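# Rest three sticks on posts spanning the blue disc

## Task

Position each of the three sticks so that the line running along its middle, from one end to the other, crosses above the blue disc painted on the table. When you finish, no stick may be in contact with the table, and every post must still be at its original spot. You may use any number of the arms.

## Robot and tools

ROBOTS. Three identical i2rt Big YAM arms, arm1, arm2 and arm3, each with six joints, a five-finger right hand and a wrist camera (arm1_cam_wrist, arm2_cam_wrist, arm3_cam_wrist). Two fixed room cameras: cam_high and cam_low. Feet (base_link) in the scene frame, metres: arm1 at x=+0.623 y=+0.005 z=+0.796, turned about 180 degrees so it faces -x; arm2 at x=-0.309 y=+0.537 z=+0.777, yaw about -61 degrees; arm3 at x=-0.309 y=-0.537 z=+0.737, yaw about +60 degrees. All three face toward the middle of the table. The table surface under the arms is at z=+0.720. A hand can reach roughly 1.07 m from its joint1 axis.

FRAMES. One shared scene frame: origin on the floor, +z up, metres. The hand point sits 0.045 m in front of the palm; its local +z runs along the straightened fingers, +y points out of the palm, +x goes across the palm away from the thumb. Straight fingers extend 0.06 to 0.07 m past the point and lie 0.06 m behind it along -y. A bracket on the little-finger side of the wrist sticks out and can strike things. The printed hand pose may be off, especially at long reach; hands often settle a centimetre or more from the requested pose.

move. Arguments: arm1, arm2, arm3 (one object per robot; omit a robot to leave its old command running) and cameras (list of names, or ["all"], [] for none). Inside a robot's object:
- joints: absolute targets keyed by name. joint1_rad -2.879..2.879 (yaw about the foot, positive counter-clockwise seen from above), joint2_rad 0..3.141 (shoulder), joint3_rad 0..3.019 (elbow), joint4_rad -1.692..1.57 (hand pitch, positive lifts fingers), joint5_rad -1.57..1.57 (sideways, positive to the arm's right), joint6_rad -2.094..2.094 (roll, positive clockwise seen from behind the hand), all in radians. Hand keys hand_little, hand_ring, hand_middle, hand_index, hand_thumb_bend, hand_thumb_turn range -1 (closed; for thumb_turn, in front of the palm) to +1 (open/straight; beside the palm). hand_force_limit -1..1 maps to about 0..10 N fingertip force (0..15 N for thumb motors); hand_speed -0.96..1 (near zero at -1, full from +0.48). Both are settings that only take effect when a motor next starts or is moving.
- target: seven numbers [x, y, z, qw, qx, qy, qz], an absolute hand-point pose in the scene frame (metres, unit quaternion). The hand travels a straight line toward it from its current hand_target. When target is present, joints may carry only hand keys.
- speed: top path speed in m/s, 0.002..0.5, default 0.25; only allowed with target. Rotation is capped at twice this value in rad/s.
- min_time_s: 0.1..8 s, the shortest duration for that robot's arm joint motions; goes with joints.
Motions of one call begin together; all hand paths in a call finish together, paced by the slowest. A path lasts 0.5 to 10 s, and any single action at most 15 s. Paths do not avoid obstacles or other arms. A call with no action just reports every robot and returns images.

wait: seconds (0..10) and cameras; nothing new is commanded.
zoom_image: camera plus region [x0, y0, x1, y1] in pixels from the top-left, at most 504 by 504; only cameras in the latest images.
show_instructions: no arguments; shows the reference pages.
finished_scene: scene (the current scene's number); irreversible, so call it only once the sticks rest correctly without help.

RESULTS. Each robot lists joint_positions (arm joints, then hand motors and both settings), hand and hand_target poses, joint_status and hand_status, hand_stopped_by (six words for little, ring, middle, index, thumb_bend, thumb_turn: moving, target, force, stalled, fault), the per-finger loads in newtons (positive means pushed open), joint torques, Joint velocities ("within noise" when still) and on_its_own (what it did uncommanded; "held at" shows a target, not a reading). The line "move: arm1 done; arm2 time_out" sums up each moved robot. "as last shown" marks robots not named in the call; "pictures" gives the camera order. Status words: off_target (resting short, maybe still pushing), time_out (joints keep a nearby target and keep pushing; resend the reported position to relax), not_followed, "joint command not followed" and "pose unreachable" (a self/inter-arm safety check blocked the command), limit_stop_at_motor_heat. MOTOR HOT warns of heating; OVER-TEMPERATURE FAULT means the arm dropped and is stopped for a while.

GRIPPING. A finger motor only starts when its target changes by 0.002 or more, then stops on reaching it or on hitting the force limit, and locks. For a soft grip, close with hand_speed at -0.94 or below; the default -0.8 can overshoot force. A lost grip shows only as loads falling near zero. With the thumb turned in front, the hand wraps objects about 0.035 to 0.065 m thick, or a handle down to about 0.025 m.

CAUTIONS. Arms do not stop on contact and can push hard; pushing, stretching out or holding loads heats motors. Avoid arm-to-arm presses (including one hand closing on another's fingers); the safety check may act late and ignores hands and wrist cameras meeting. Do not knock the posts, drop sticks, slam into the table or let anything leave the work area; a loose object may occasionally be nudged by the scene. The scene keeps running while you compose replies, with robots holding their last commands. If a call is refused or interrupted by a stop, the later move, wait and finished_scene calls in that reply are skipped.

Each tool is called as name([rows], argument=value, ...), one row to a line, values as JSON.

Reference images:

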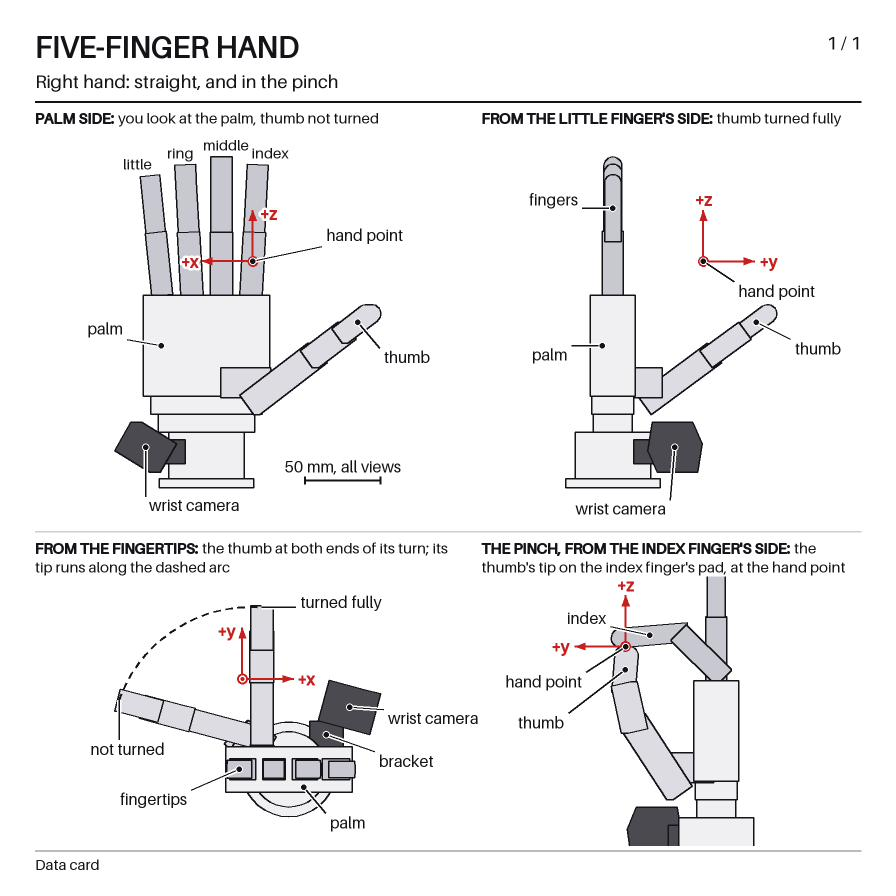

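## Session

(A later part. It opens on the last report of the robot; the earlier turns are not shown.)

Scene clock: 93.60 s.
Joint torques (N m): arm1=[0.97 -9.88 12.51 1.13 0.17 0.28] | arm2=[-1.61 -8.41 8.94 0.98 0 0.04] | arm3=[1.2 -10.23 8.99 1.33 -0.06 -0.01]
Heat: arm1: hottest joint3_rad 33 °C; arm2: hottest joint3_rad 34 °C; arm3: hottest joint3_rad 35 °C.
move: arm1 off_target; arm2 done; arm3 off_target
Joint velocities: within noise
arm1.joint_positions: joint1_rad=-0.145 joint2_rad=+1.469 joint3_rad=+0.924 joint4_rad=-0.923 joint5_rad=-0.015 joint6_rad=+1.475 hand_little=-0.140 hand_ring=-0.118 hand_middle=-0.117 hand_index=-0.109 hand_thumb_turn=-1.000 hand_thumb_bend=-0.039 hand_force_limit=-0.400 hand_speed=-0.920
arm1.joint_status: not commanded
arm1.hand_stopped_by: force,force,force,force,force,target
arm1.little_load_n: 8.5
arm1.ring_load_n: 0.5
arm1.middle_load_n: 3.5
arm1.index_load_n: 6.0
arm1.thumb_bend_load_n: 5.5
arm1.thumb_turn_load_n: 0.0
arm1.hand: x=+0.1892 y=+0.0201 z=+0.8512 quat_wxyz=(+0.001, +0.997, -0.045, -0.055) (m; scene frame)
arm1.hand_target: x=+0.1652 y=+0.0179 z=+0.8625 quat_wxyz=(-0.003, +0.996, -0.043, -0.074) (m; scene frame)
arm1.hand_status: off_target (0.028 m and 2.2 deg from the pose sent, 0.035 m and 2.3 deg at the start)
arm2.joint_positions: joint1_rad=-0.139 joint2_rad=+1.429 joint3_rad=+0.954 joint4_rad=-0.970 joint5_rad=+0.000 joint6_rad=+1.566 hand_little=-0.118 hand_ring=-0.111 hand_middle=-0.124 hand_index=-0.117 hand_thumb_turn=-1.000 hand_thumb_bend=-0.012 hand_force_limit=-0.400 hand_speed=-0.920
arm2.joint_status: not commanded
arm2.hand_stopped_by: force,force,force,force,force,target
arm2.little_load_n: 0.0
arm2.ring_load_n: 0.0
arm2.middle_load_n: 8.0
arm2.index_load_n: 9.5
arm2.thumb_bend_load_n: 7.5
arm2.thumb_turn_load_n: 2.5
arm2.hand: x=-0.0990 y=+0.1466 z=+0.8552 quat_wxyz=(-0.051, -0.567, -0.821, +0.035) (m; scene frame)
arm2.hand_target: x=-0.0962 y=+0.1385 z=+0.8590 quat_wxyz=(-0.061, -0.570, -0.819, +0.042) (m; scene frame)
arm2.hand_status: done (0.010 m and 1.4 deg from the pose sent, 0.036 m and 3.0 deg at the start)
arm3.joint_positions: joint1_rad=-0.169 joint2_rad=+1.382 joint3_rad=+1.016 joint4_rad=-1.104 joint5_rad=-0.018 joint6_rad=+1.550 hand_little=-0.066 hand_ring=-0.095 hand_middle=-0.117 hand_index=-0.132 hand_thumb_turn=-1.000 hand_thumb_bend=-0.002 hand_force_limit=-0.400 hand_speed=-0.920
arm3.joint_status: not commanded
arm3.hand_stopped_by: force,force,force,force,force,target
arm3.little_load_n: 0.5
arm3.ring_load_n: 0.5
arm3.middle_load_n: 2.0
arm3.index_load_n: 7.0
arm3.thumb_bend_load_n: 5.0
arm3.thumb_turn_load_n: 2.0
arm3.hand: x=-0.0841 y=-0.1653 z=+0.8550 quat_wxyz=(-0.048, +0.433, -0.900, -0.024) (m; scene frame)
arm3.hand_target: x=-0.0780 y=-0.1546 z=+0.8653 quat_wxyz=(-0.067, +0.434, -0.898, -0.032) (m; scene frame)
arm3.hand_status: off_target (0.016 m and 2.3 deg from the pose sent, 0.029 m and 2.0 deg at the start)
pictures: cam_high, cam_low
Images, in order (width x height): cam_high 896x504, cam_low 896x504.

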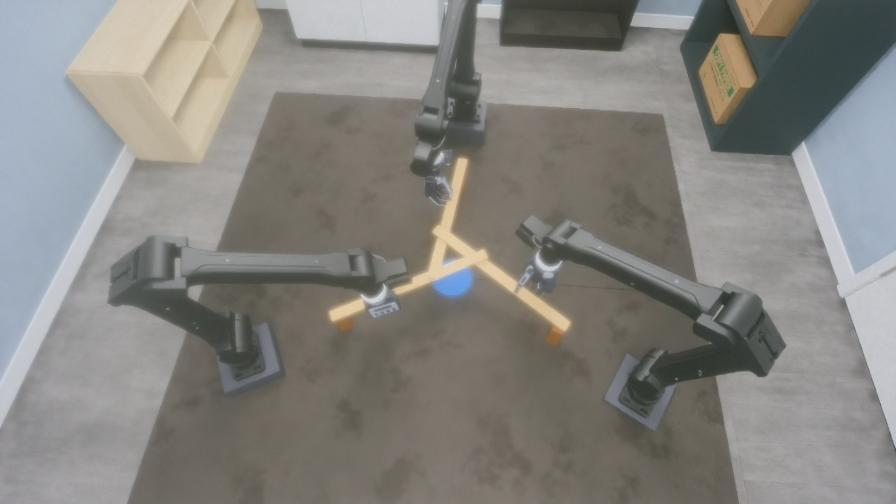

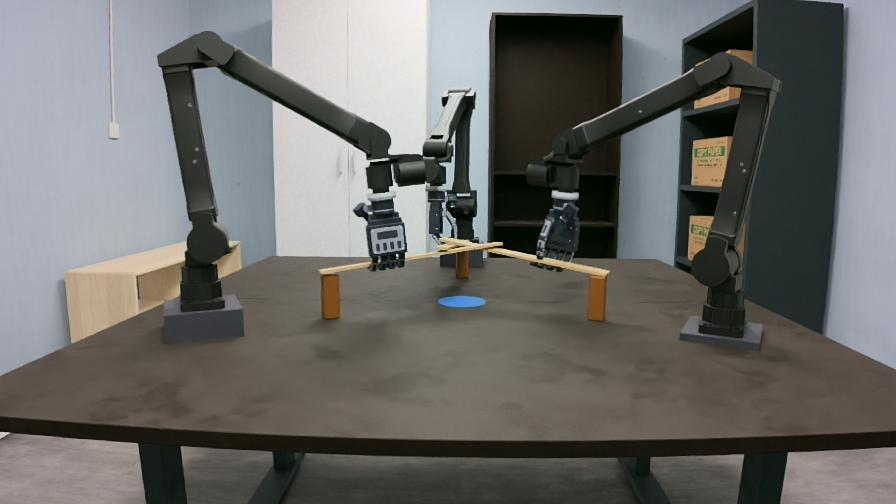

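move(arm1={"target":[0.157,0.018,0.8575,-0.0028,0.9970,-0.0426,-0.0653],"speed":0.05}, arm2={"target":[-0.0962,0.1383,0.850,0.0479,0.5704,0.8193,-0.0334],"speed":0.05}, arm3={"target":[-0.0778,-0.1543,0.857,0.0597,-0.4342,0.8983,0.0289],"speed":0.05}, cameras=["cam_high","cam_low","arm1_cam_wrist","arm2_cam_wrist","arm3_cam_wrist"])

zoom_image(camera="cam_high", region=[400, 210, 520, 310])

zoom_image(camera="cam_low", region=[300, 220, 460, 330])

zoom_image(camera="cam_low", region=[420, 220, 620, 330])

Scene clock: 96.37 s.
Joint torques (N m): arm1=[1.03 -10.23 13 0.61 0.11 0.3] | arm2=[-1.61 -7.53 9.83 0.46 0 0.03] | arm3=[1.26 -9.7 8.76 1.47 -0.09 -0.01]
Heat: arm1: hottest joint3_rad 33 °C; arm2: hottest joint3_rad 34 °C; arm3: hottest joint3_rad 35 °C.
move: arm1 off_target; arm2 done; arm3 off_target
Joint velocities: within noise
arm1.joint_positions: joint1_rad=-0.142 joint2_rad=+1.500 joint3_rad=+0.944 joint4_rad=-0.923 joint5_rad=-0.011 joint6_rad=+1.476 hand_little=-0.140 hand_ring=-0.118 hand_middle=-0.117 hand_index=-0.109 hand_thumb_turn=-1.000 hand_thumb_bend=-0.039 hand_force_limit=-0.400 hand_speed=-0.920
arm1.joint_status: not commanded
arm1.hand_stopped_by: force,force,force,force,force,target
arm1.little_load_n: 13.0
arm1.ring_load_n: 2.5
arm1.middle_load_n: 3.0
arm1.index_load_n: 3.5
arm1.thumb_bend_load_n: 6.0
arm1.thumb_turn_load_n: -0.5
arm1.hand: x=+0.1826 y=+0.0207 z=+0.8456 quat_wxyz=(+0.000, +0.998, -0.044, -0.049) (m; scene frame)
arm1.hand_target: x=+0.1582 y=+0.0178 z=+0.8581 quat_wxyz=(-0.003, +0.997, -0.043, -0.066) (m; scene frame)
arm1.hand_status: off_target (0.028 m and 1.9 deg from the pose sent, 0.033 m and 1.2 deg at the start)
arm2.joint_positions: joint1_rad=-0.139 joint2_rad=+1.445 joint3_rad=+0.954 joint4_rad=-0.970 joint5_rad=+0.001 joint6_rad=+1.566 hand_little=-0.118 hand_ring=-0.111 hand_middle=-0.124 hand_index=-0.117 hand_thumb_turn=-1.000 hand_thumb_bend=-0.012 hand_force_limit=-0.400 hand_speed=-0.920
arm2.joint_status: not commanded
arm2.hand_stopped_by: force,force,force,force,force,target
arm2.little_load_n: 0.0
arm2.ring_load_n: 0.0
arm2.middle_load_n: 7.5
arm2.index_load_n: 8.0
arm2.thumb_bend_load_n: 7.5
arm2.thumb_turn_load_n: 2.0
arm2.hand: x=-0.0994 y=+0.1474 z=+0.8487 quat_wxyz=(-0.045, -0.567, -0.822, +0.031) (m; scene frame)
arm2.hand_target: x=-0.0963 y=+0.1385 z=+0.8500 quat_wxyz=(-0.048, -0.570, -0.819, +0.033) (m; scene frame)
arm2.hand_status: done (0.010 m and 0.6 deg from the pose sent, 0.010 m and 0.6 deg at the start)
arm3.joint_positions: joint1_rad=-0.169 joint2_rad=+1.393 joint3_rad=+1.016 joint4_rad=-1.104 joint5_rad=-0.018 joint6_rad=+1.550 hand_little=-0.066 hand_ring=-0.095 hand_middle=-0.117 hand_index=-0.132 hand_thumb_turn=-1.000 hand_thumb_bend=-0.002 hand_force_limit=-0.400 hand_speed=-0.920
arm3.joint_status: not commanded
arm3.hand_stopped_by: force,force,force,force,force,target
arm3.little_load_n: 0.0
arm3.ring_load_n: 0.0
arm3.middle_load_n: 0.5
arm3.index_load_n: 8.5
arm3.thumb_bend_load_n: 4.5
arm3.thumb_turn_load_n: 2.0
arm3.hand: x=-0.0839 y=-0.1655 z=+0.8508 quat_wxyz=(-0.044, +0.433, -0.900, -0.022) (m; scene frame)
arm3.hand_target: x=-0.0780 y=-0.1546 z=+0.8572 quat_wxyz=(-0.060, +0.434, -0.898, -0.029) (m; scene frame)
arm3.hand_status: off_target (0.014 m and 2.0 deg from the pose sent, 0.013 m and 1.4 deg at the start)
pictures: arm1_cam_wrist, arm2_cam_wrist, arm3_cam_wrist, cam_high, cam_low
Images, in order (width x height): arm1_cam_wrist 896x504, arm2_cam_wrist 896x504, arm3_cam_wrist 896x504, cam_high 896x504, cam_low 896x504.

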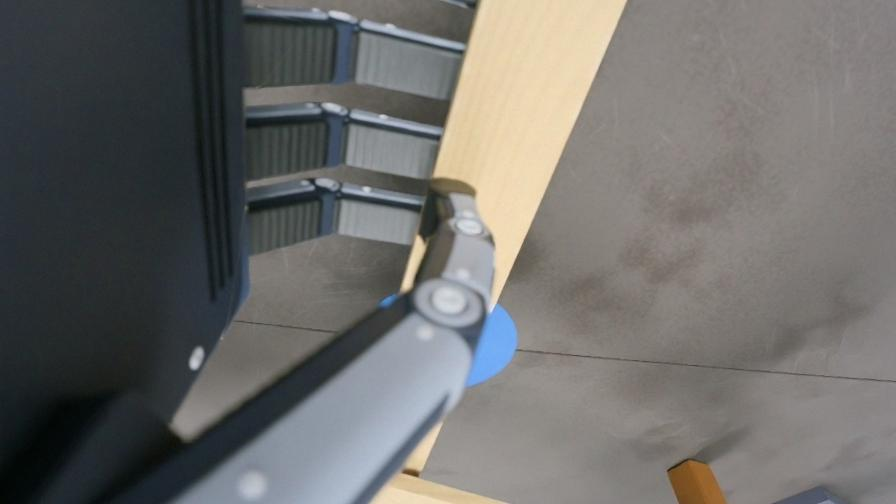

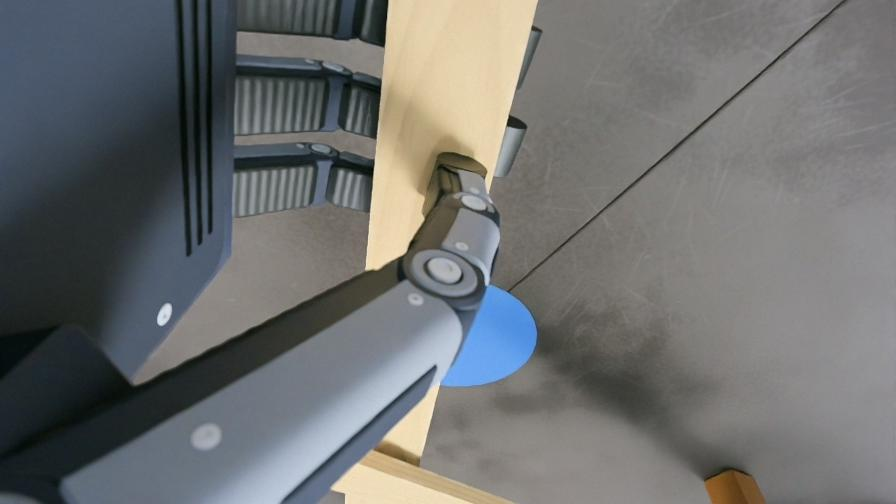

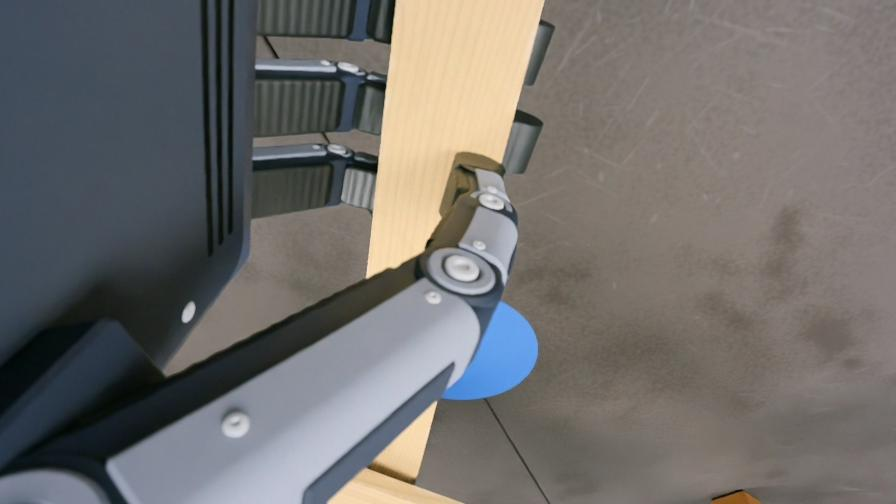

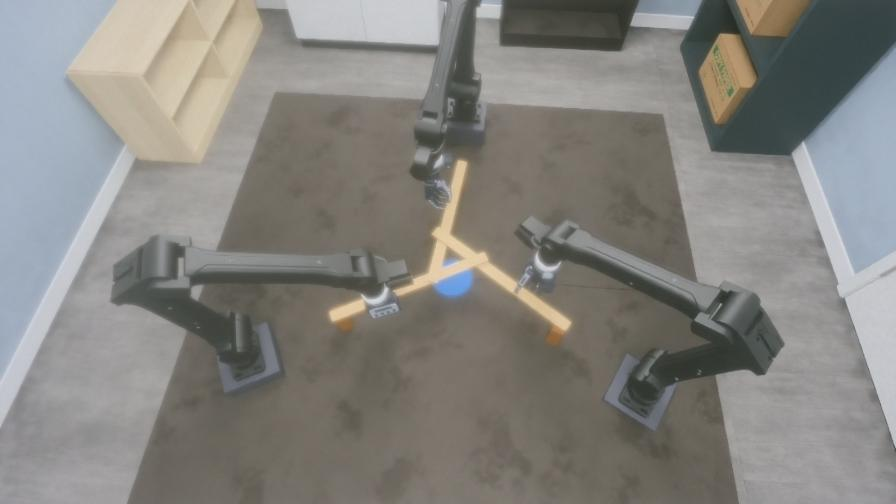

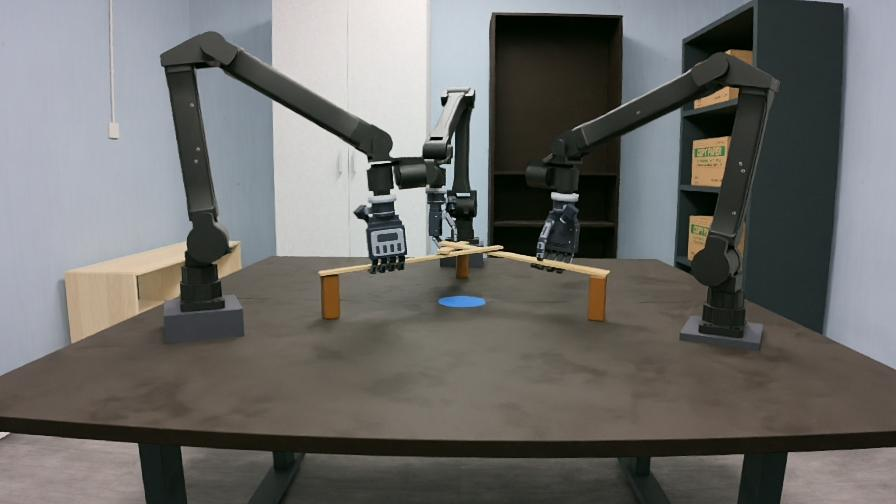

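Scaled by 4.200 from the camera's 896x504 image, which has a finer 1280x720 frame.

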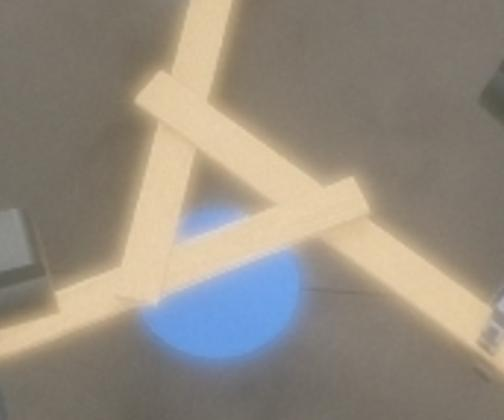

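Scaled by 3.150 from the camera's 896x504 image, which has a finer 1280x720 frame.

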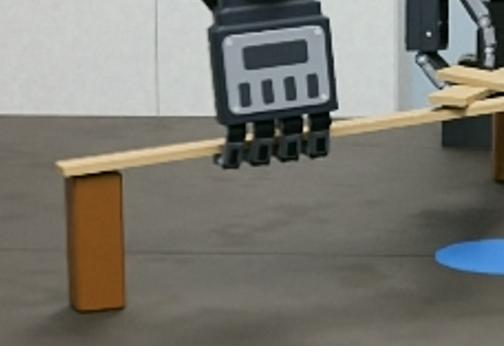

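Scaled by 2.520 from the camera's 896x504 image, which has a finer 1280x720 frame.

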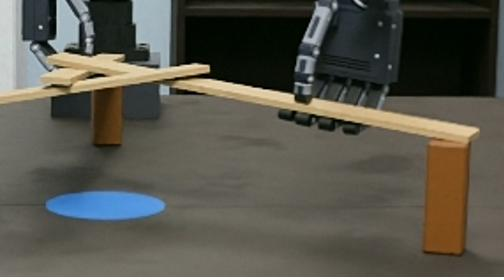

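move(arm1={"joints":{"hand_thumb_bend":0.6,"hand_speed":-0.7}}, arm2={"joints":{"hand_thumb_bend":0.6,"hand_speed":-0.7}}, arm3={"joints":{"hand_thumb_bend":0.6,"hand_speed":-0.7}}, cameras=["cam_high","cam_low"])

zoom_image(camera="cam_high", region=[330, 130, 590, 350])

zoom_image(camera="cam_low", region=[300, 210, 630, 330])

Scene clock: 99.60 s.
Joint torques (N m): arm1=[0.97 -10.52 12.97 0.62 0.02 0.27] | arm2=[-1.61 -7.71 9.81 0.46 -0.01 0.04] | arm3=[1.2 -9.82 8.77 1.28 -0.11 -0.01]
Heat: arm1: hottest joint3_rad 33 °C; arm2: hottest joint3_rad 34 °C; arm3: hottest joint3_rad 36 °C.
move: arm1 done; arm2 done; arm3 done
Joint velocities: within noise
arm1.joint_positions: joint1_rad=-0.141 joint2_rad=+1.504 joint3_rad=+0.944 joint4_rad=-0.923 joint5_rad=-0.010 joint6_rad=+1.479 hand_little=-0.141 hand_ring=-0.118 hand_middle=-0.118 hand_index=-0.110 hand_thumb_turn=-1.000 hand_thumb_bend=+0.600 hand_force_limit=-0.400 hand_speed=-0.700
arm1.joint_status: all done
arm1.hand_stopped_by: force,force,force,force,target,target
arm1.little_load_n: 0.5
arm1.ring_load_n: 0.0
arm1.middle_load_n: 0.5
arm1.index_load_n: 0.0
arm1.thumb_bend_load_n: 0.0
arm1.thumb_turn_load_n: 0.0
arm1.hand: x=+0.1827 y=+0.0207 z=+0.8441 quat_wxyz=(-0.001, +0.998, -0.045, -0.048) (m; scene frame)
arm1.hand_target: x=+0.1582 y=+0.0177 z=+0.8580 quat_wxyz=(-0.002, +0.997, -0.042, -0.066) (m; scene frame)
arm1.hand_status: not commanded
arm2.joint_positions: joint1_rad=-0.139 joint2_rad=+1.447 joint3_rad=+0.954 joint4_rad=-0.970 joint5_rad=+0.001 joint6_rad=+1.566 hand_little=-0.118 hand_ring=-0.111 hand_middle=-0.125 hand_index=-0.118 hand_thumb_turn=-1.000 hand_thumb_bend=+0.600 hand_force_limit=-0.400 hand_speed=-0.700
arm2.joint_status: all done
arm2.hand_stopped_by: force,force,force,force,target,target
arm2.little_load_n: 0.0
arm2.ring_load_n: 0.0
arm2.middle_load_n: 0.0
arm2.index_load_n: 0.5
arm2.thumb_bend_load_n: 0.0
arm2.thumb_turn_load_n: 0.0
arm2.hand: x=-0.0995 y=+0.1475 z=+0.8477 quat_wxyz=(-0.044, -0.567, -0.822, +0.031) (m; scene frame)
arm2.hand_target: x=-0.0963 y=+0.1386 z=+0.8499 quat_wxyz=(-0.048, -0.570, -0.819, +0.033) (m; scene frame)
arm2.hand_status: not commanded
arm3.joint_positions: joint1_rad=-0.169 joint2_rad=+1.393 joint3_rad=+1.016 joint4_rad=-1.099 joint5_rad=-0.017 joint6_rad=+1.550 hand_little=-0.066 hand_ring=-0.095 hand_middle=-0.117 hand_index=-0.133 hand_thumb_turn=-1.000 hand_thumb_bend=+0.600 hand_force_limit=-0.400 hand_speed=-0.700
arm3.joint_status: all done
arm3.hand_stopped_by: force,force,force,force,target,target
arm3.little_load_n: 0.0
arm3.ring_load_n: 0.0
arm3.middle_load_n: 0.0
arm3.index_load_n: 0.5
arm3.thumb_bend_load_n: 0.0
arm3.thumb_turn_load_n: 0.0
arm3.hand: x=-0.0832 y=-0.1647 z=+0.8509 quat_wxyz=(-0.046, +0.433, -0.900, -0.022) (m; scene frame)
arm3.hand_target: x=-0.0780 y=-0.1546 z=+0.8572 quat_wxyz=(-0.060, +0.434, -0.898, -0.029) (m; scene frame)
arm3.hand_status: not commanded
pictures: cam_high, cam_low
Images, in order (width x height): cam_high 896x504, cam_low 896x504.

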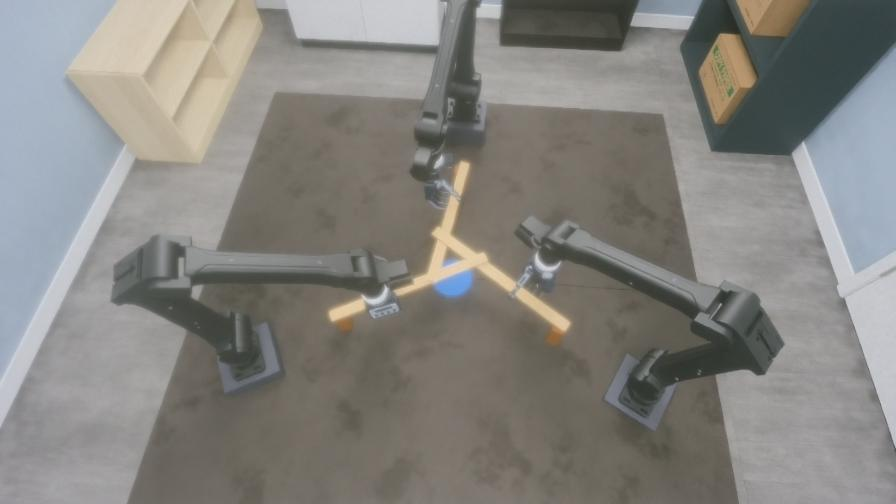

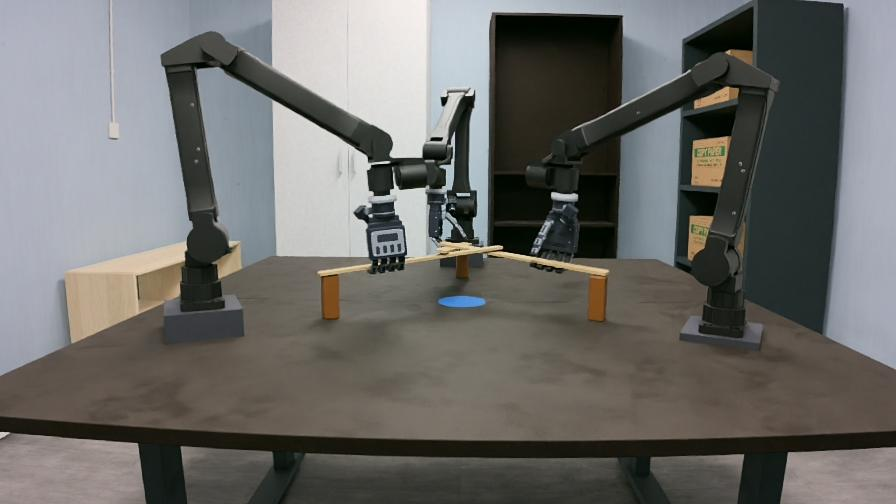

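Scaled by 1.938 from the camera's 896x504 image, which has a finer 1280x720 frame.

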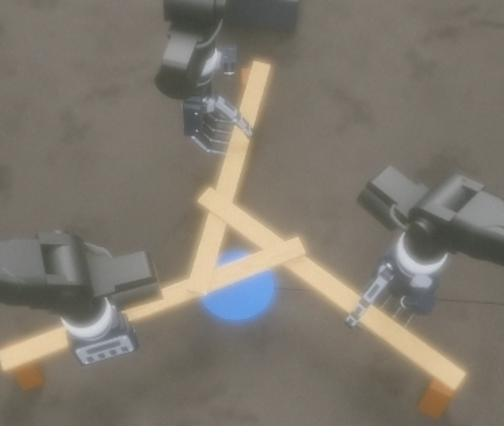

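Scaled by 1.527 from the camera's 896x504 image, which has a finer 1280x720 frame.

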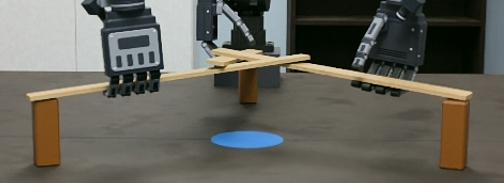

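zoom_image(camera="cam_high", region=[430, 150, 490, 200])

zoom_image(camera="cam_low", region=[420, 230, 520, 290])

zoom_image(camera="cam_high", region=[320, 290, 380, 340])

zoom_image(camera="cam_high", region=[530, 300, 590, 350])

Scaled by 8.400 from the camera's 896x504 image, which has a finer 1280x720 frame.

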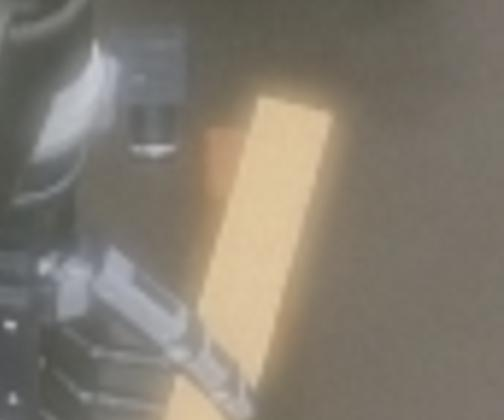

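Scaled by 5.040 from the camera's 896x504 image, which has a finer 1280x720 frame.

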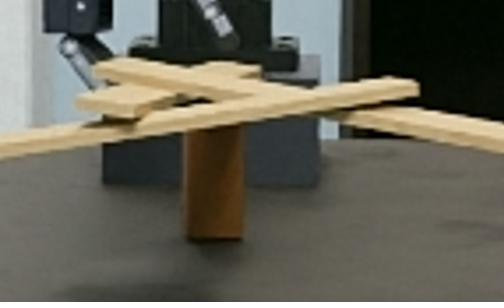

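Scaled by 8.400 from the camera's 896x504 image, which has a finer 1280x720 frame.

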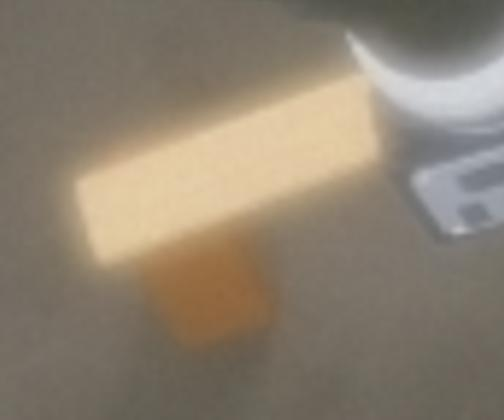

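Scaled by 8.400 from the camera's 896x504 image, which has a finer 1280x720 frame.

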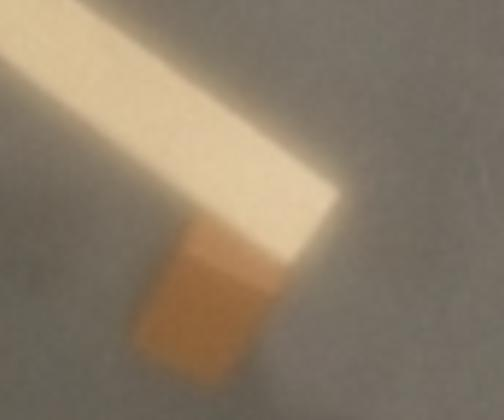

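move(arm1={"joints":{"hand_thumb_bend":0.05,"hand_speed":-0.7}})

move(arm1={"joints":{"hand_thumb_bend":-0.08,"hand_speed":-0.9,"hand_force_limit":-0.5}}, cameras=["cam_high","cam_low"])

zoom_image(camera="cam_high", region=[430, 150, 490, 200])

Scene clock: 105.37 s.
Joint torques (N m): arm1=[0.91 -10.58 12.97 0.61 0.03 0.27] | arm2=[-1.61 -7.71 9.81 0.44 -0.02 0.03] | arm3=[1.26 -9.76 8.79 1.26 -0.11 -0.01]
Heat: arm1: hottest joint3_rad 34 °C; arm2: hottest joint3_rad 34 °C; arm3: hottest joint3_rad 36 °C.
move: arm1 done
Joint velocities: within noise
arm1.joint_positions: joint1_rad=-0.141 joint2_rad=+1.504 joint3_rad=+0.944 joint4_rad=-0.923 joint5_rad=-0.010 joint6_rad=+1.479 hand_little=-0.141 hand_ring=-0.118 hand_middle=-0.118 hand_index=-0.110 hand_thumb_turn=-1.000 hand_thumb_bend=+0.051 hand_force_limit=-0.400 hand_speed=-0.700
arm1.joint_status: all done
arm1.hand_stopped_by: force,force,force,force,target,target
arm1.little_load_n: 1.5
arm1.ring_load_n: 0.5
arm1.middle_load_n: 0.5
arm1.index_load_n: 0.0
arm1.thumb_bend_load_n: 0.5
arm1.thumb_turn_load_n: 0.0
arm1.hand: x=+0.1827 y=+0.0205 z=+0.8441 quat_wxyz=(-0.001, +0.998, -0.045, -0.048) (m; scene frame)
arm1.hand_target: x=+0.1582 y=+0.0177 z=+0.8580 quat_wxyz=(-0.002, +0.997, -0.042, -0.066) (m; scene frame)
arm1.hand_status: not commanded
arm2, arm3: as last shown
arm3.hand: x=-0.0830 y=-0.1645 z=+0.8509 quat_wxyz=(-0.046, +0.433, -0.900, -0.022) (m; scene frame)
pictures: none

Scene clock: 106.13 s.
Joint torques (N m): arm1=[0.79 -10.58 12.98 0.61 0.03 0.27] | arm2=[-1.61 -7.65 9.81 0.46 -0.02 0.04] | arm3=[1.26 -9.76 8.79 1.18 -0.11 -0.01]
Heat: arm1: hottest joint3_rad 34 °C; arm2: hottest joint3_rad 34 °C; arm3: hottest joint3_rad 36 °C.
move: arm1 off_target
Joint velocities: within noise
arm1.joint_positions: joint1_rad=-0.139 joint2_rad=+1.504 joint3_rad=+0.944 joint4_rad=-0.923 joint5_rad=-0.010 joint6_rad=+1.479 hand_little=-0.140 hand_ring=-0.118 hand_middle=-0.118 hand_index=-0.110 hand_thumb_turn=-1.000 hand_thumb_bend=+0.020 hand_force_limit=-0.500 hand_speed=-0.900
arm1.joint_status: hand_thumb_bend off_target (ended at +0.020, target -0.080); the others done
arm1.hand_stopped_by: force,force,force,force,force,target
arm1.little_load_n: 4.0
arm1.ring_load_n: 1.5
arm1.middle_load_n: 0.5
arm1.index_load_n: 0.0
arm1.thumb_bend_load_n: 2.5
arm1.thumb_turn_load_n: 0.0
arm1.hand: x=+0.1827 y=+0.0199 z=+0.8441 quat_wxyz=(-0.001, +0.998, -0.044, -0.048) (m; scene frame)
arm1.hand_target: x=+0.1582 y=+0.0177 z=+0.8580 quat_wxyz=(-0.002, +0.997, -0.042, -0.066) (m; scene frame)
arm1.hand_status: not commanded
arm2, arm3: as last shown
arm2.index_load_n: 0.0
arm3.joint_positions: joint1_rad=-0.169 joint2_rad=+1.393 joint3_rad=+1.016 joint4_rad=-1.097 joint5_rad=-0.017 joint6_rad=+1.550 hand_little=-0.066 hand_ring=-0.095 hand_middle=-0.117 hand_index=-0.133 hand_thumb_turn=-1.000 hand_thumb_bend=+0.600 hand_force_limit=-0.400 hand_speed=-0.700
arm3.index_load_n: 1.0
arm3.hand: x=-0.0828 y=-0.1642 z=+0.8510 quat_wxyz=(-0.047, +0.433, -0.900, -0.023) (m; scene frame)
pictures: cam_high, cam_low
Images, in order (width x height): cam_high 896x504, cam_low 896x504.

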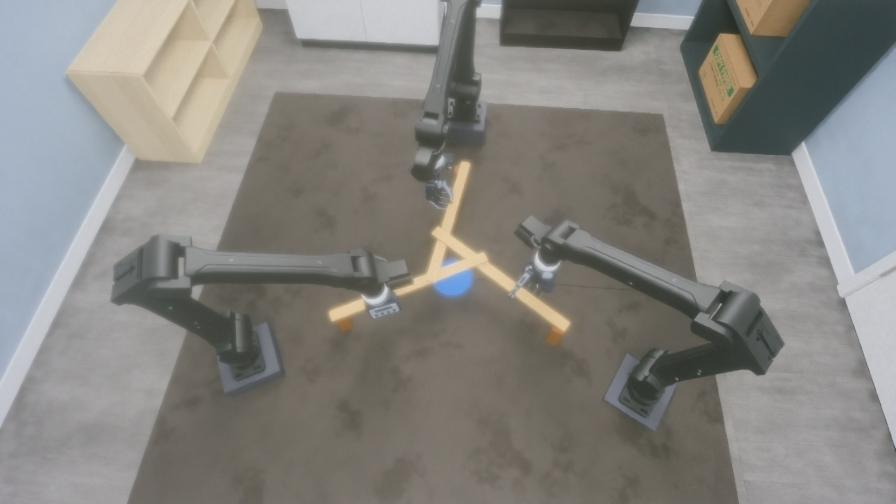

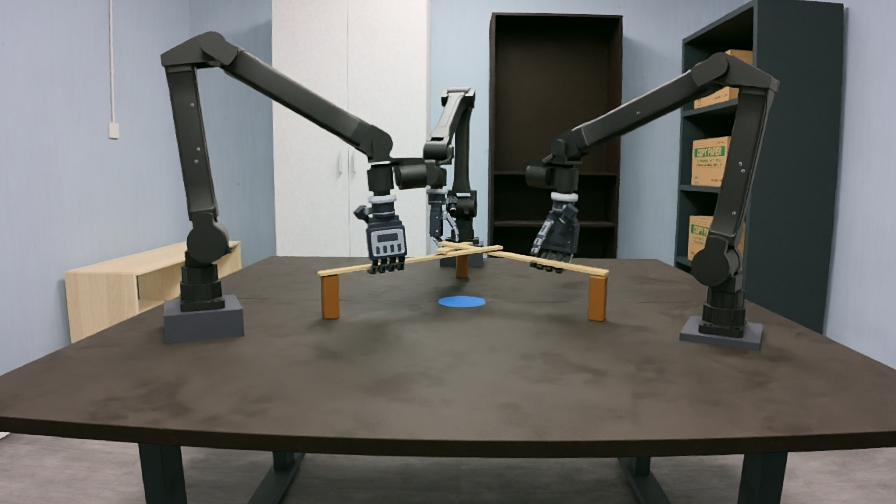

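Scaled by 8.400 from the camera's 896x504 image, which has a finer 1280x720 frame.

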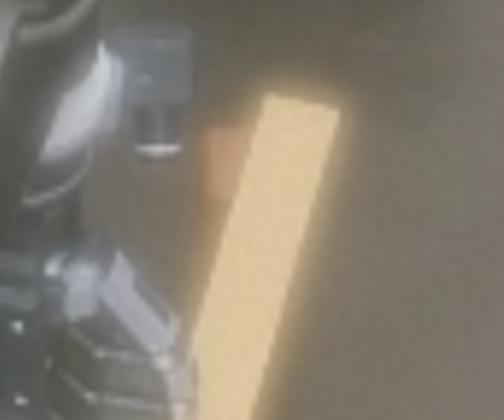

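move(arm1={"target":[0.157,0.030,0.860,-0.0011,0.9977,-0.0166,-0.0654],"speed":0.06}, cameras=["cam_high"])

zoom_image(camera="cam_high", region=[400, 150, 520, 270])

Scene clock: 107.73 s.
Joint torques (N m): arm1=[-1.49 -10.87 13.23 0.2 -0.23 -0.02] | arm2=[-1.61 -7.71 9.83 0.47 -0.02 0.03] | arm3=[1.26 -9.82 8.77 1.18 -0.1 -0.01]
Heat: arm1: hottest joint3_rad 34 °C; arm2: hottest joint3_rad 35 °C; arm3: hottest joint3_rad 36 °C.
move: arm1 off_target
Joint velocities: within noise
arm1.joint_positions: joint1_rad=-0.144 joint2_rad=+1.515 joint3_rad=+0.961 joint4_rad=-0.923 joint5_rad=-0.013 joint6_rad=+1.423 hand_little=-0.141 hand_ring=-0.118 hand_middle=-0.118 hand_index=-0.110 hand_thumb_turn=-1.000 hand_thumb_bend=+0.020 hand_force_limit=-0.500 hand_speed=-0.900
arm1.joint_status: not commanded
arm1.hand_stopped_by: force,force,force,force,force,target
arm1.little_load_n: 0.5
arm1.ring_load_n: 0.5
arm1.middle_load_n: 1.0
arm1.index_load_n: 2.0
arm1.thumb_bend_load_n: 1.0
arm1.thumb_turn_load_n: 0.0
arm1.hand: x=+0.1791 y=+0.0204 z=+0.8455 quat_wxyz=(-0.001, +0.999, -0.018, -0.050) (m; scene frame)
arm1.hand_target: x=+0.1581 y=+0.0302 z=+0.8603 quat_wxyz=(-0.002, +0.998, -0.017, -0.066) (m; scene frame)
arm1.hand_status: off_target (0.028 m and 1.7 deg from the pose sent, 0.032 m and 3.8 deg at the start)
arm2, arm3: as last shown
arm2.little_load_n: 0.5
arm2.ring_load_n: 0.5
arm2.index_load_n: 0.5
arm3.index_load_n: 0.5
pictures: cam_high
Images, in order (width x height): cam_high 896x504.

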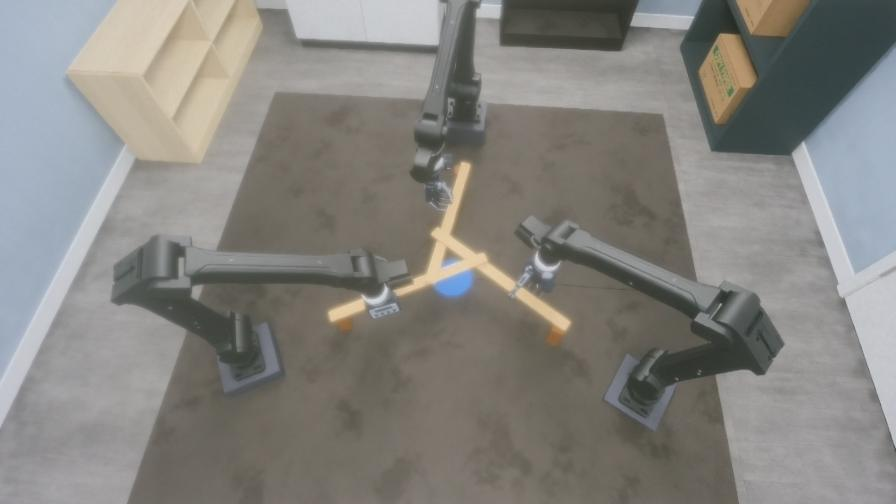

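Scaled by 4.200 from the camera's 896x504 image, which has a finer 1280x720 frame.

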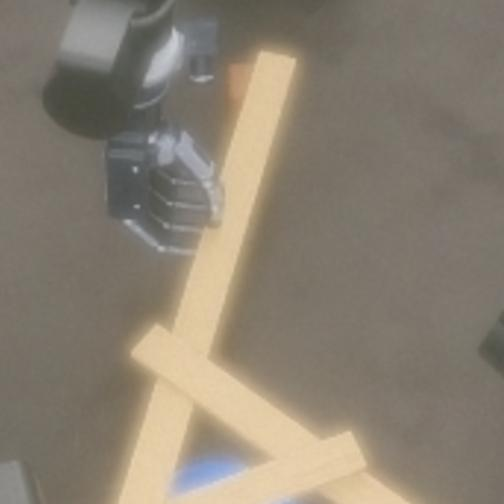

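move(arm1={"joints":{"hand_thumb_bend":-0.1,"hand_speed":-0.9,"hand_force_limit":-0.2}})

move(arm1={"target":[0.157,0.042,0.862,-0.0011,0.9977,-0.0166,-0.0654],"speed":0.08}, cameras=["cam_high","arm1_cam_wrist"])

zoom_image(camera="cam_high", region=[400, 150, 520, 270])

Scene clock: 108.73 s.
Joint torques (N m): arm1=[-1.49 -10.87 13.23 0.2 -0.22 -0.02] | arm2=[-1.61 -7.71 9.81 0.47 -0.02 0.03] | arm3=[1.26 -9.82 8.79 1.18 -0.11 -0.01]
Heat: arm1: hottest joint3_rad 34 °C; arm2: hottest joint3_rad 35 °C; arm3: hottest joint3_rad 36 °C.
move: arm1 off_target
Joint velocities: within noise
arm1.joint_positions: joint1_rad=-0.144 joint2_rad=+1.515 joint3_rad=+0.961 joint4_rad=-0.923 joint5_rad=-0.014 joint6_rad=+1.422 hand_little=-0.141 hand_ring=-0.118 hand_middle=-0.118 hand_index=-0.110 hand_thumb_turn=-1.000 hand_thumb_bend=-0.010 hand_force_limit=-0.200 hand_speed=-0.900
arm1.joint_status: hand_thumb_bend off_target (ended at -0.010, target -0.100); the others done
arm1.hand_stopped_by: force,force,force,force,force,target
arm1.little_load_n: 0.0
arm1.ring_load_n: 1.5
arm1.middle_load_n: 2.0
arm1.index_load_n: 3.5
arm1.thumb_bend_load_n: 5.5
arm1.thumb_turn_load_n: 0.5
arm1.hand: x=+0.1791 y=+0.0203 z=+0.8455 quat_wxyz=(-0.001, +0.999, -0.018, -0.050) (m; scene frame)
arm1.hand_target: x=+0.1581 y=+0.0301 z=+0.8603 quat_wxyz=(-0.002, +0.998, -0.017, -0.066) (m; scene frame)
arm1.hand_status: not commanded
arm2, arm3: as last shown
arm2.little_load_n: 0.0
arm2.ring_load_n: 0.0
arm2.thumb_bend_load_n: -0.5
pictures: none

Scene clock: 109.70 s.
Joint torques (N m): arm1=[-1.49 -11.05 13.27 0.2 -0.21 0.03] | arm2=[-1.61 -7.71 9.83 0.46 -0.02 0.03] | arm3=[1.26 -9.76 8.79 1.2 -0.1 -0.01]
Heat: arm1: hottest joint3_rad 34 °C; arm2: hottest joint3_rad 35 °C; arm3: hottest joint3_rad 36 °C.
move: arm1 off_target
Joint velocities: within noise
arm1.joint_positions: joint1_rad=-0.172 joint2_rad=+1.520 joint3_rad=+0.971 joint4_rad=-0.930 joint5_rad=-0.018 joint6_rad=+1.390 hand_little=-0.141 hand_ring=-0.118 hand_middle=-0.118 hand_index=-0.110 hand_thumb_turn=-1.000 hand_thumb_bend=-0.010 hand_force_limit=-0.200 hand_speed=-0.900
arm1.joint_status: not commanded
arm1.hand_stopped_by: force,force,force,force,force,target
arm1.little_load_n: 0.5
arm1.ring_load_n: 0.5
arm1.middle_load_n: 2.5
arm1.index_load_n: 4.5
arm1.thumb_bend_load_n: 5.0
arm1.thumb_turn_load_n: 0.5
arm1.hand: x=+0.1792 y=+0.0315 z=+0.8471 quat_wxyz=(+0.000, +0.999, -0.016, -0.050) (m; scene frame)
arm1.hand_target: x=+0.1581 y=+0.0421 z=+0.8623 quat_wxyz=(-0.001, +0.998, -0.017, -0.066) (m; scene frame)
arm1.hand_status: off_target (0.029 m and 1.8 deg from the pose sent, 0.035 m and 1.7 deg at the start)
arm2, arm3: as last shown
arm2.thumb_bend_load_n: 0.0
pictures: arm1_cam_wrist, cam_high
Images, in order (width x height): arm1_cam_wrist 896x504, cam_high 896x504.

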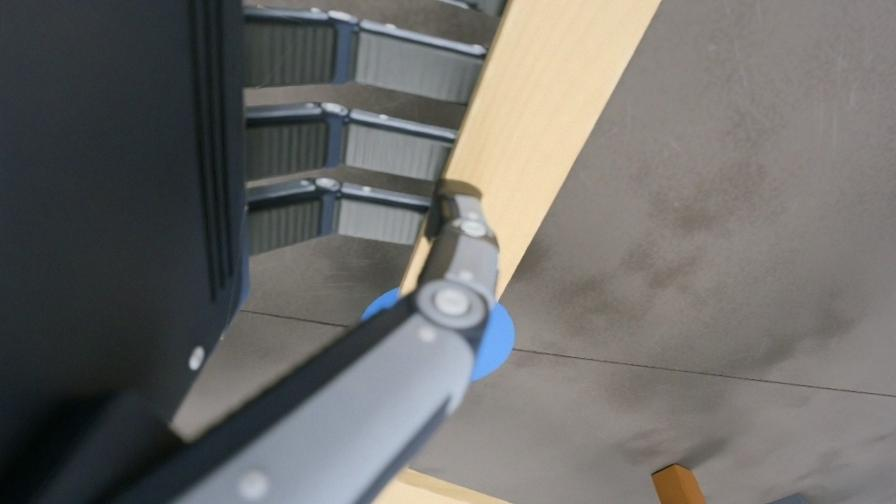

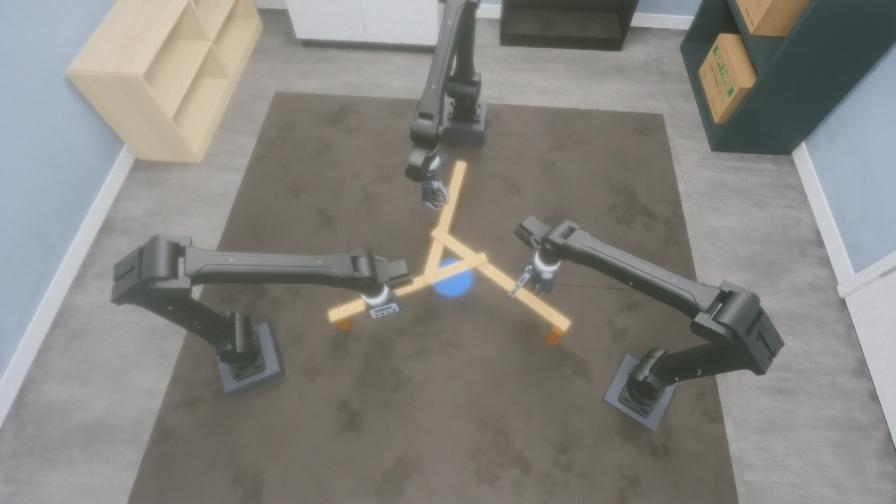

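Scaled by 4.200 from the camera's 896x504 image, which has a finer 1280x720 frame.

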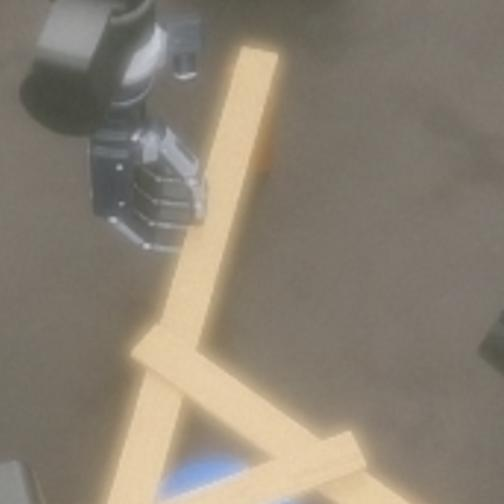

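zoom_image(camera="cam_high", region=[400, 210, 520, 310])

move(arm1={"joints":{"hand_index":0.1,"hand_middle":0.1,"hand_ring":0.1,"hand_little":0.1,"hand_speed":-0.85}}, cameras=["cam_high","cam_low"])

zoom_image(camera="cam_high", region=[390, 150, 530, 290])

zoom_image(camera="cam_low", region=[420, 220, 620, 330])

Scaled by 4.200 from the camera's 896x504 image, which has a finer 1280x720 frame.

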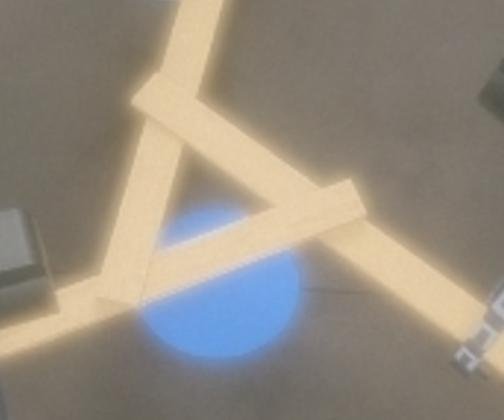

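Scene clock: 111.50 s.
Joint torques (N m): arm1=[-1.49 -11.05 12.71 0.23 -0.11 0.03] | arm2=[-1.61 -7.71 9.81 0.46 -0.01 0.03] | arm3=[1.26 -9.82 8.77 1.2 -0.1 -0.01]
Heat: arm1: hottest joint3_rad 34 °C; arm2: hottest joint3_rad 35 °C; arm3: hottest joint3_rad 36 °C.
move: arm1 done
Joint velocities: within noise
arm1.joint_positions: joint1_rad=-0.172 joint2_rad=+1.520 joint3_rad=+0.978 joint4_rad=-0.930 joint5_rad=-0.020 joint6_rad=+1.390 hand_little=+0.100 hand_ring=+0.100 hand_middle=+0.100 hand_index=+0.100 hand_thumb_turn=-1.000 hand_thumb_bend=-0.011 hand_force_limit=-0.200 hand_speed=-0.850
arm1.joint_status: all done
arm1.hand_stopped_by: target,target,target,target,force,target
arm1.little_load_n: 0.0
arm1.ring_load_n: 0.0
arm1.middle_load_n: 0.0
arm1.index_load_n: 0.0
arm1.thumb_bend_load_n: 0.0
arm1.thumb_turn_load_n: 0.0
arm1.hand: x=+0.1761 y=+0.0317 z=+0.8499 quat_wxyz=(+0.000, +0.998, -0.016, -0.053) (m; scene frame)
arm1.hand_target: x=+0.1582 y=+0.0421 z=+0.8622 quat_wxyz=(-0.001, +0.998, -0.017, -0.066) (m; scene frame)
arm1.hand_status: not commanded
arm2, arm3: as last shown
arm2.joint_positions: joint1_rad=-0.139 joint2_rad=+1.448 joint3_rad=+0.954 joint4_rad=-0.970 joint5_rad=+0.001 joint6_rad=+1.566 hand_little=-0.118 hand_ring=-0.111 hand_middle=-0.125 hand_index=-0.118 hand_thumb_turn=-1.000 hand_thumb_bend=+0.600 hand_force_limit=-0.400 hand_speed=-0.700
arm2.middle_load_n: 0.5
arm2.hand: x=-0.0995 y=+0.1475 z=+0.8475 quat_wxyz=(-0.044, -0.567, -0.822, +0.030) (m; scene frame)
arm2.hand_target: x=-0.0963 y=+0.1386 z=+0.8500 quat_wxyz=(-0.048, -0.570, -0.819, +0.033) (m; scene frame)
arm3.index_load_n: 1.0
pictures: cam_high, cam_low
Images, in order (width x height): cam_high 896x504, cam_low 896x504.

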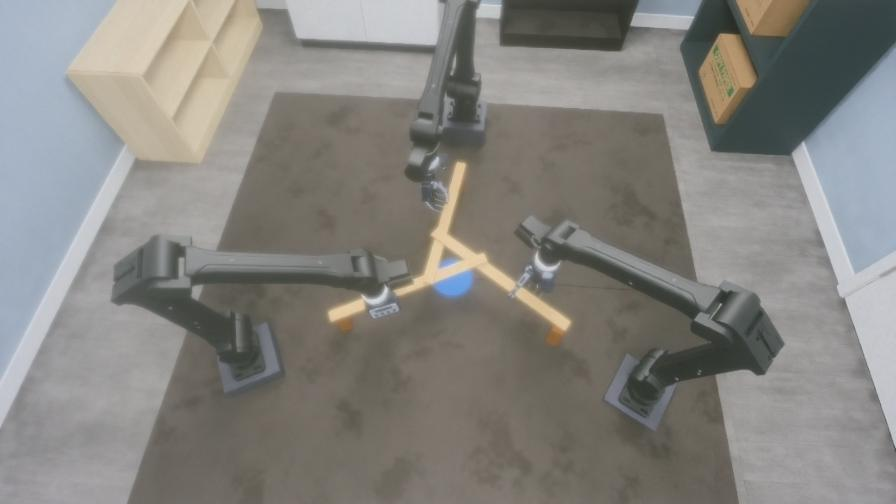

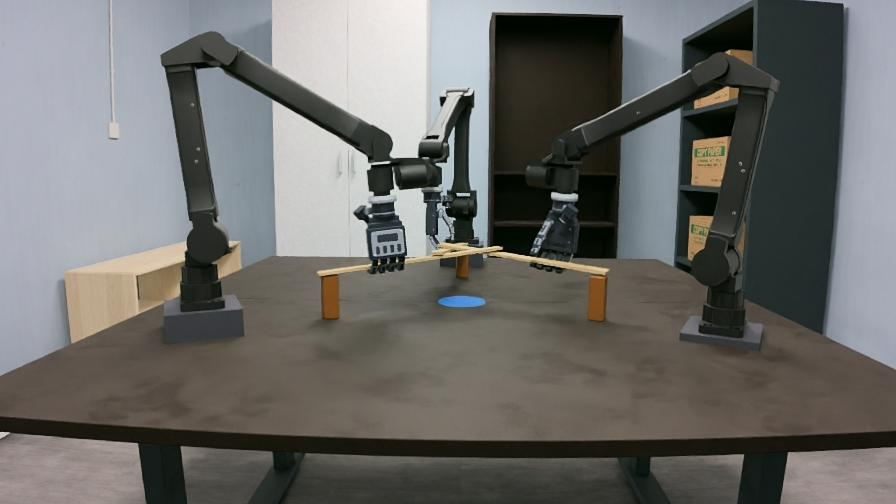

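Scaled by 3.600 from the camera's 896x504 image, which has a finer 1280x720 frame.

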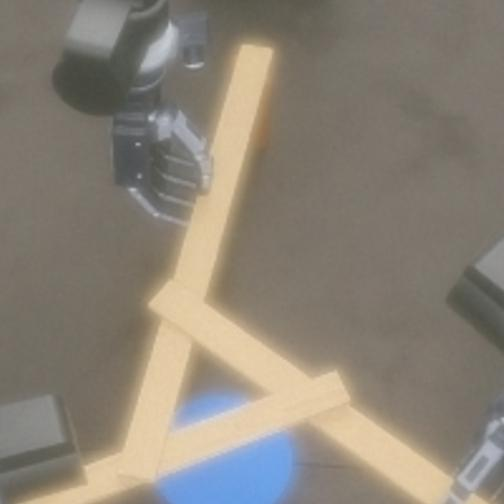

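Scaled by 2.520 from the camera's 896x504 image, which has a finer 1280x720 frame.

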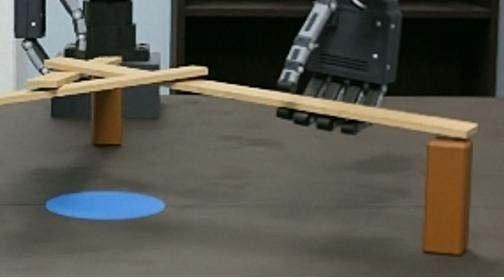

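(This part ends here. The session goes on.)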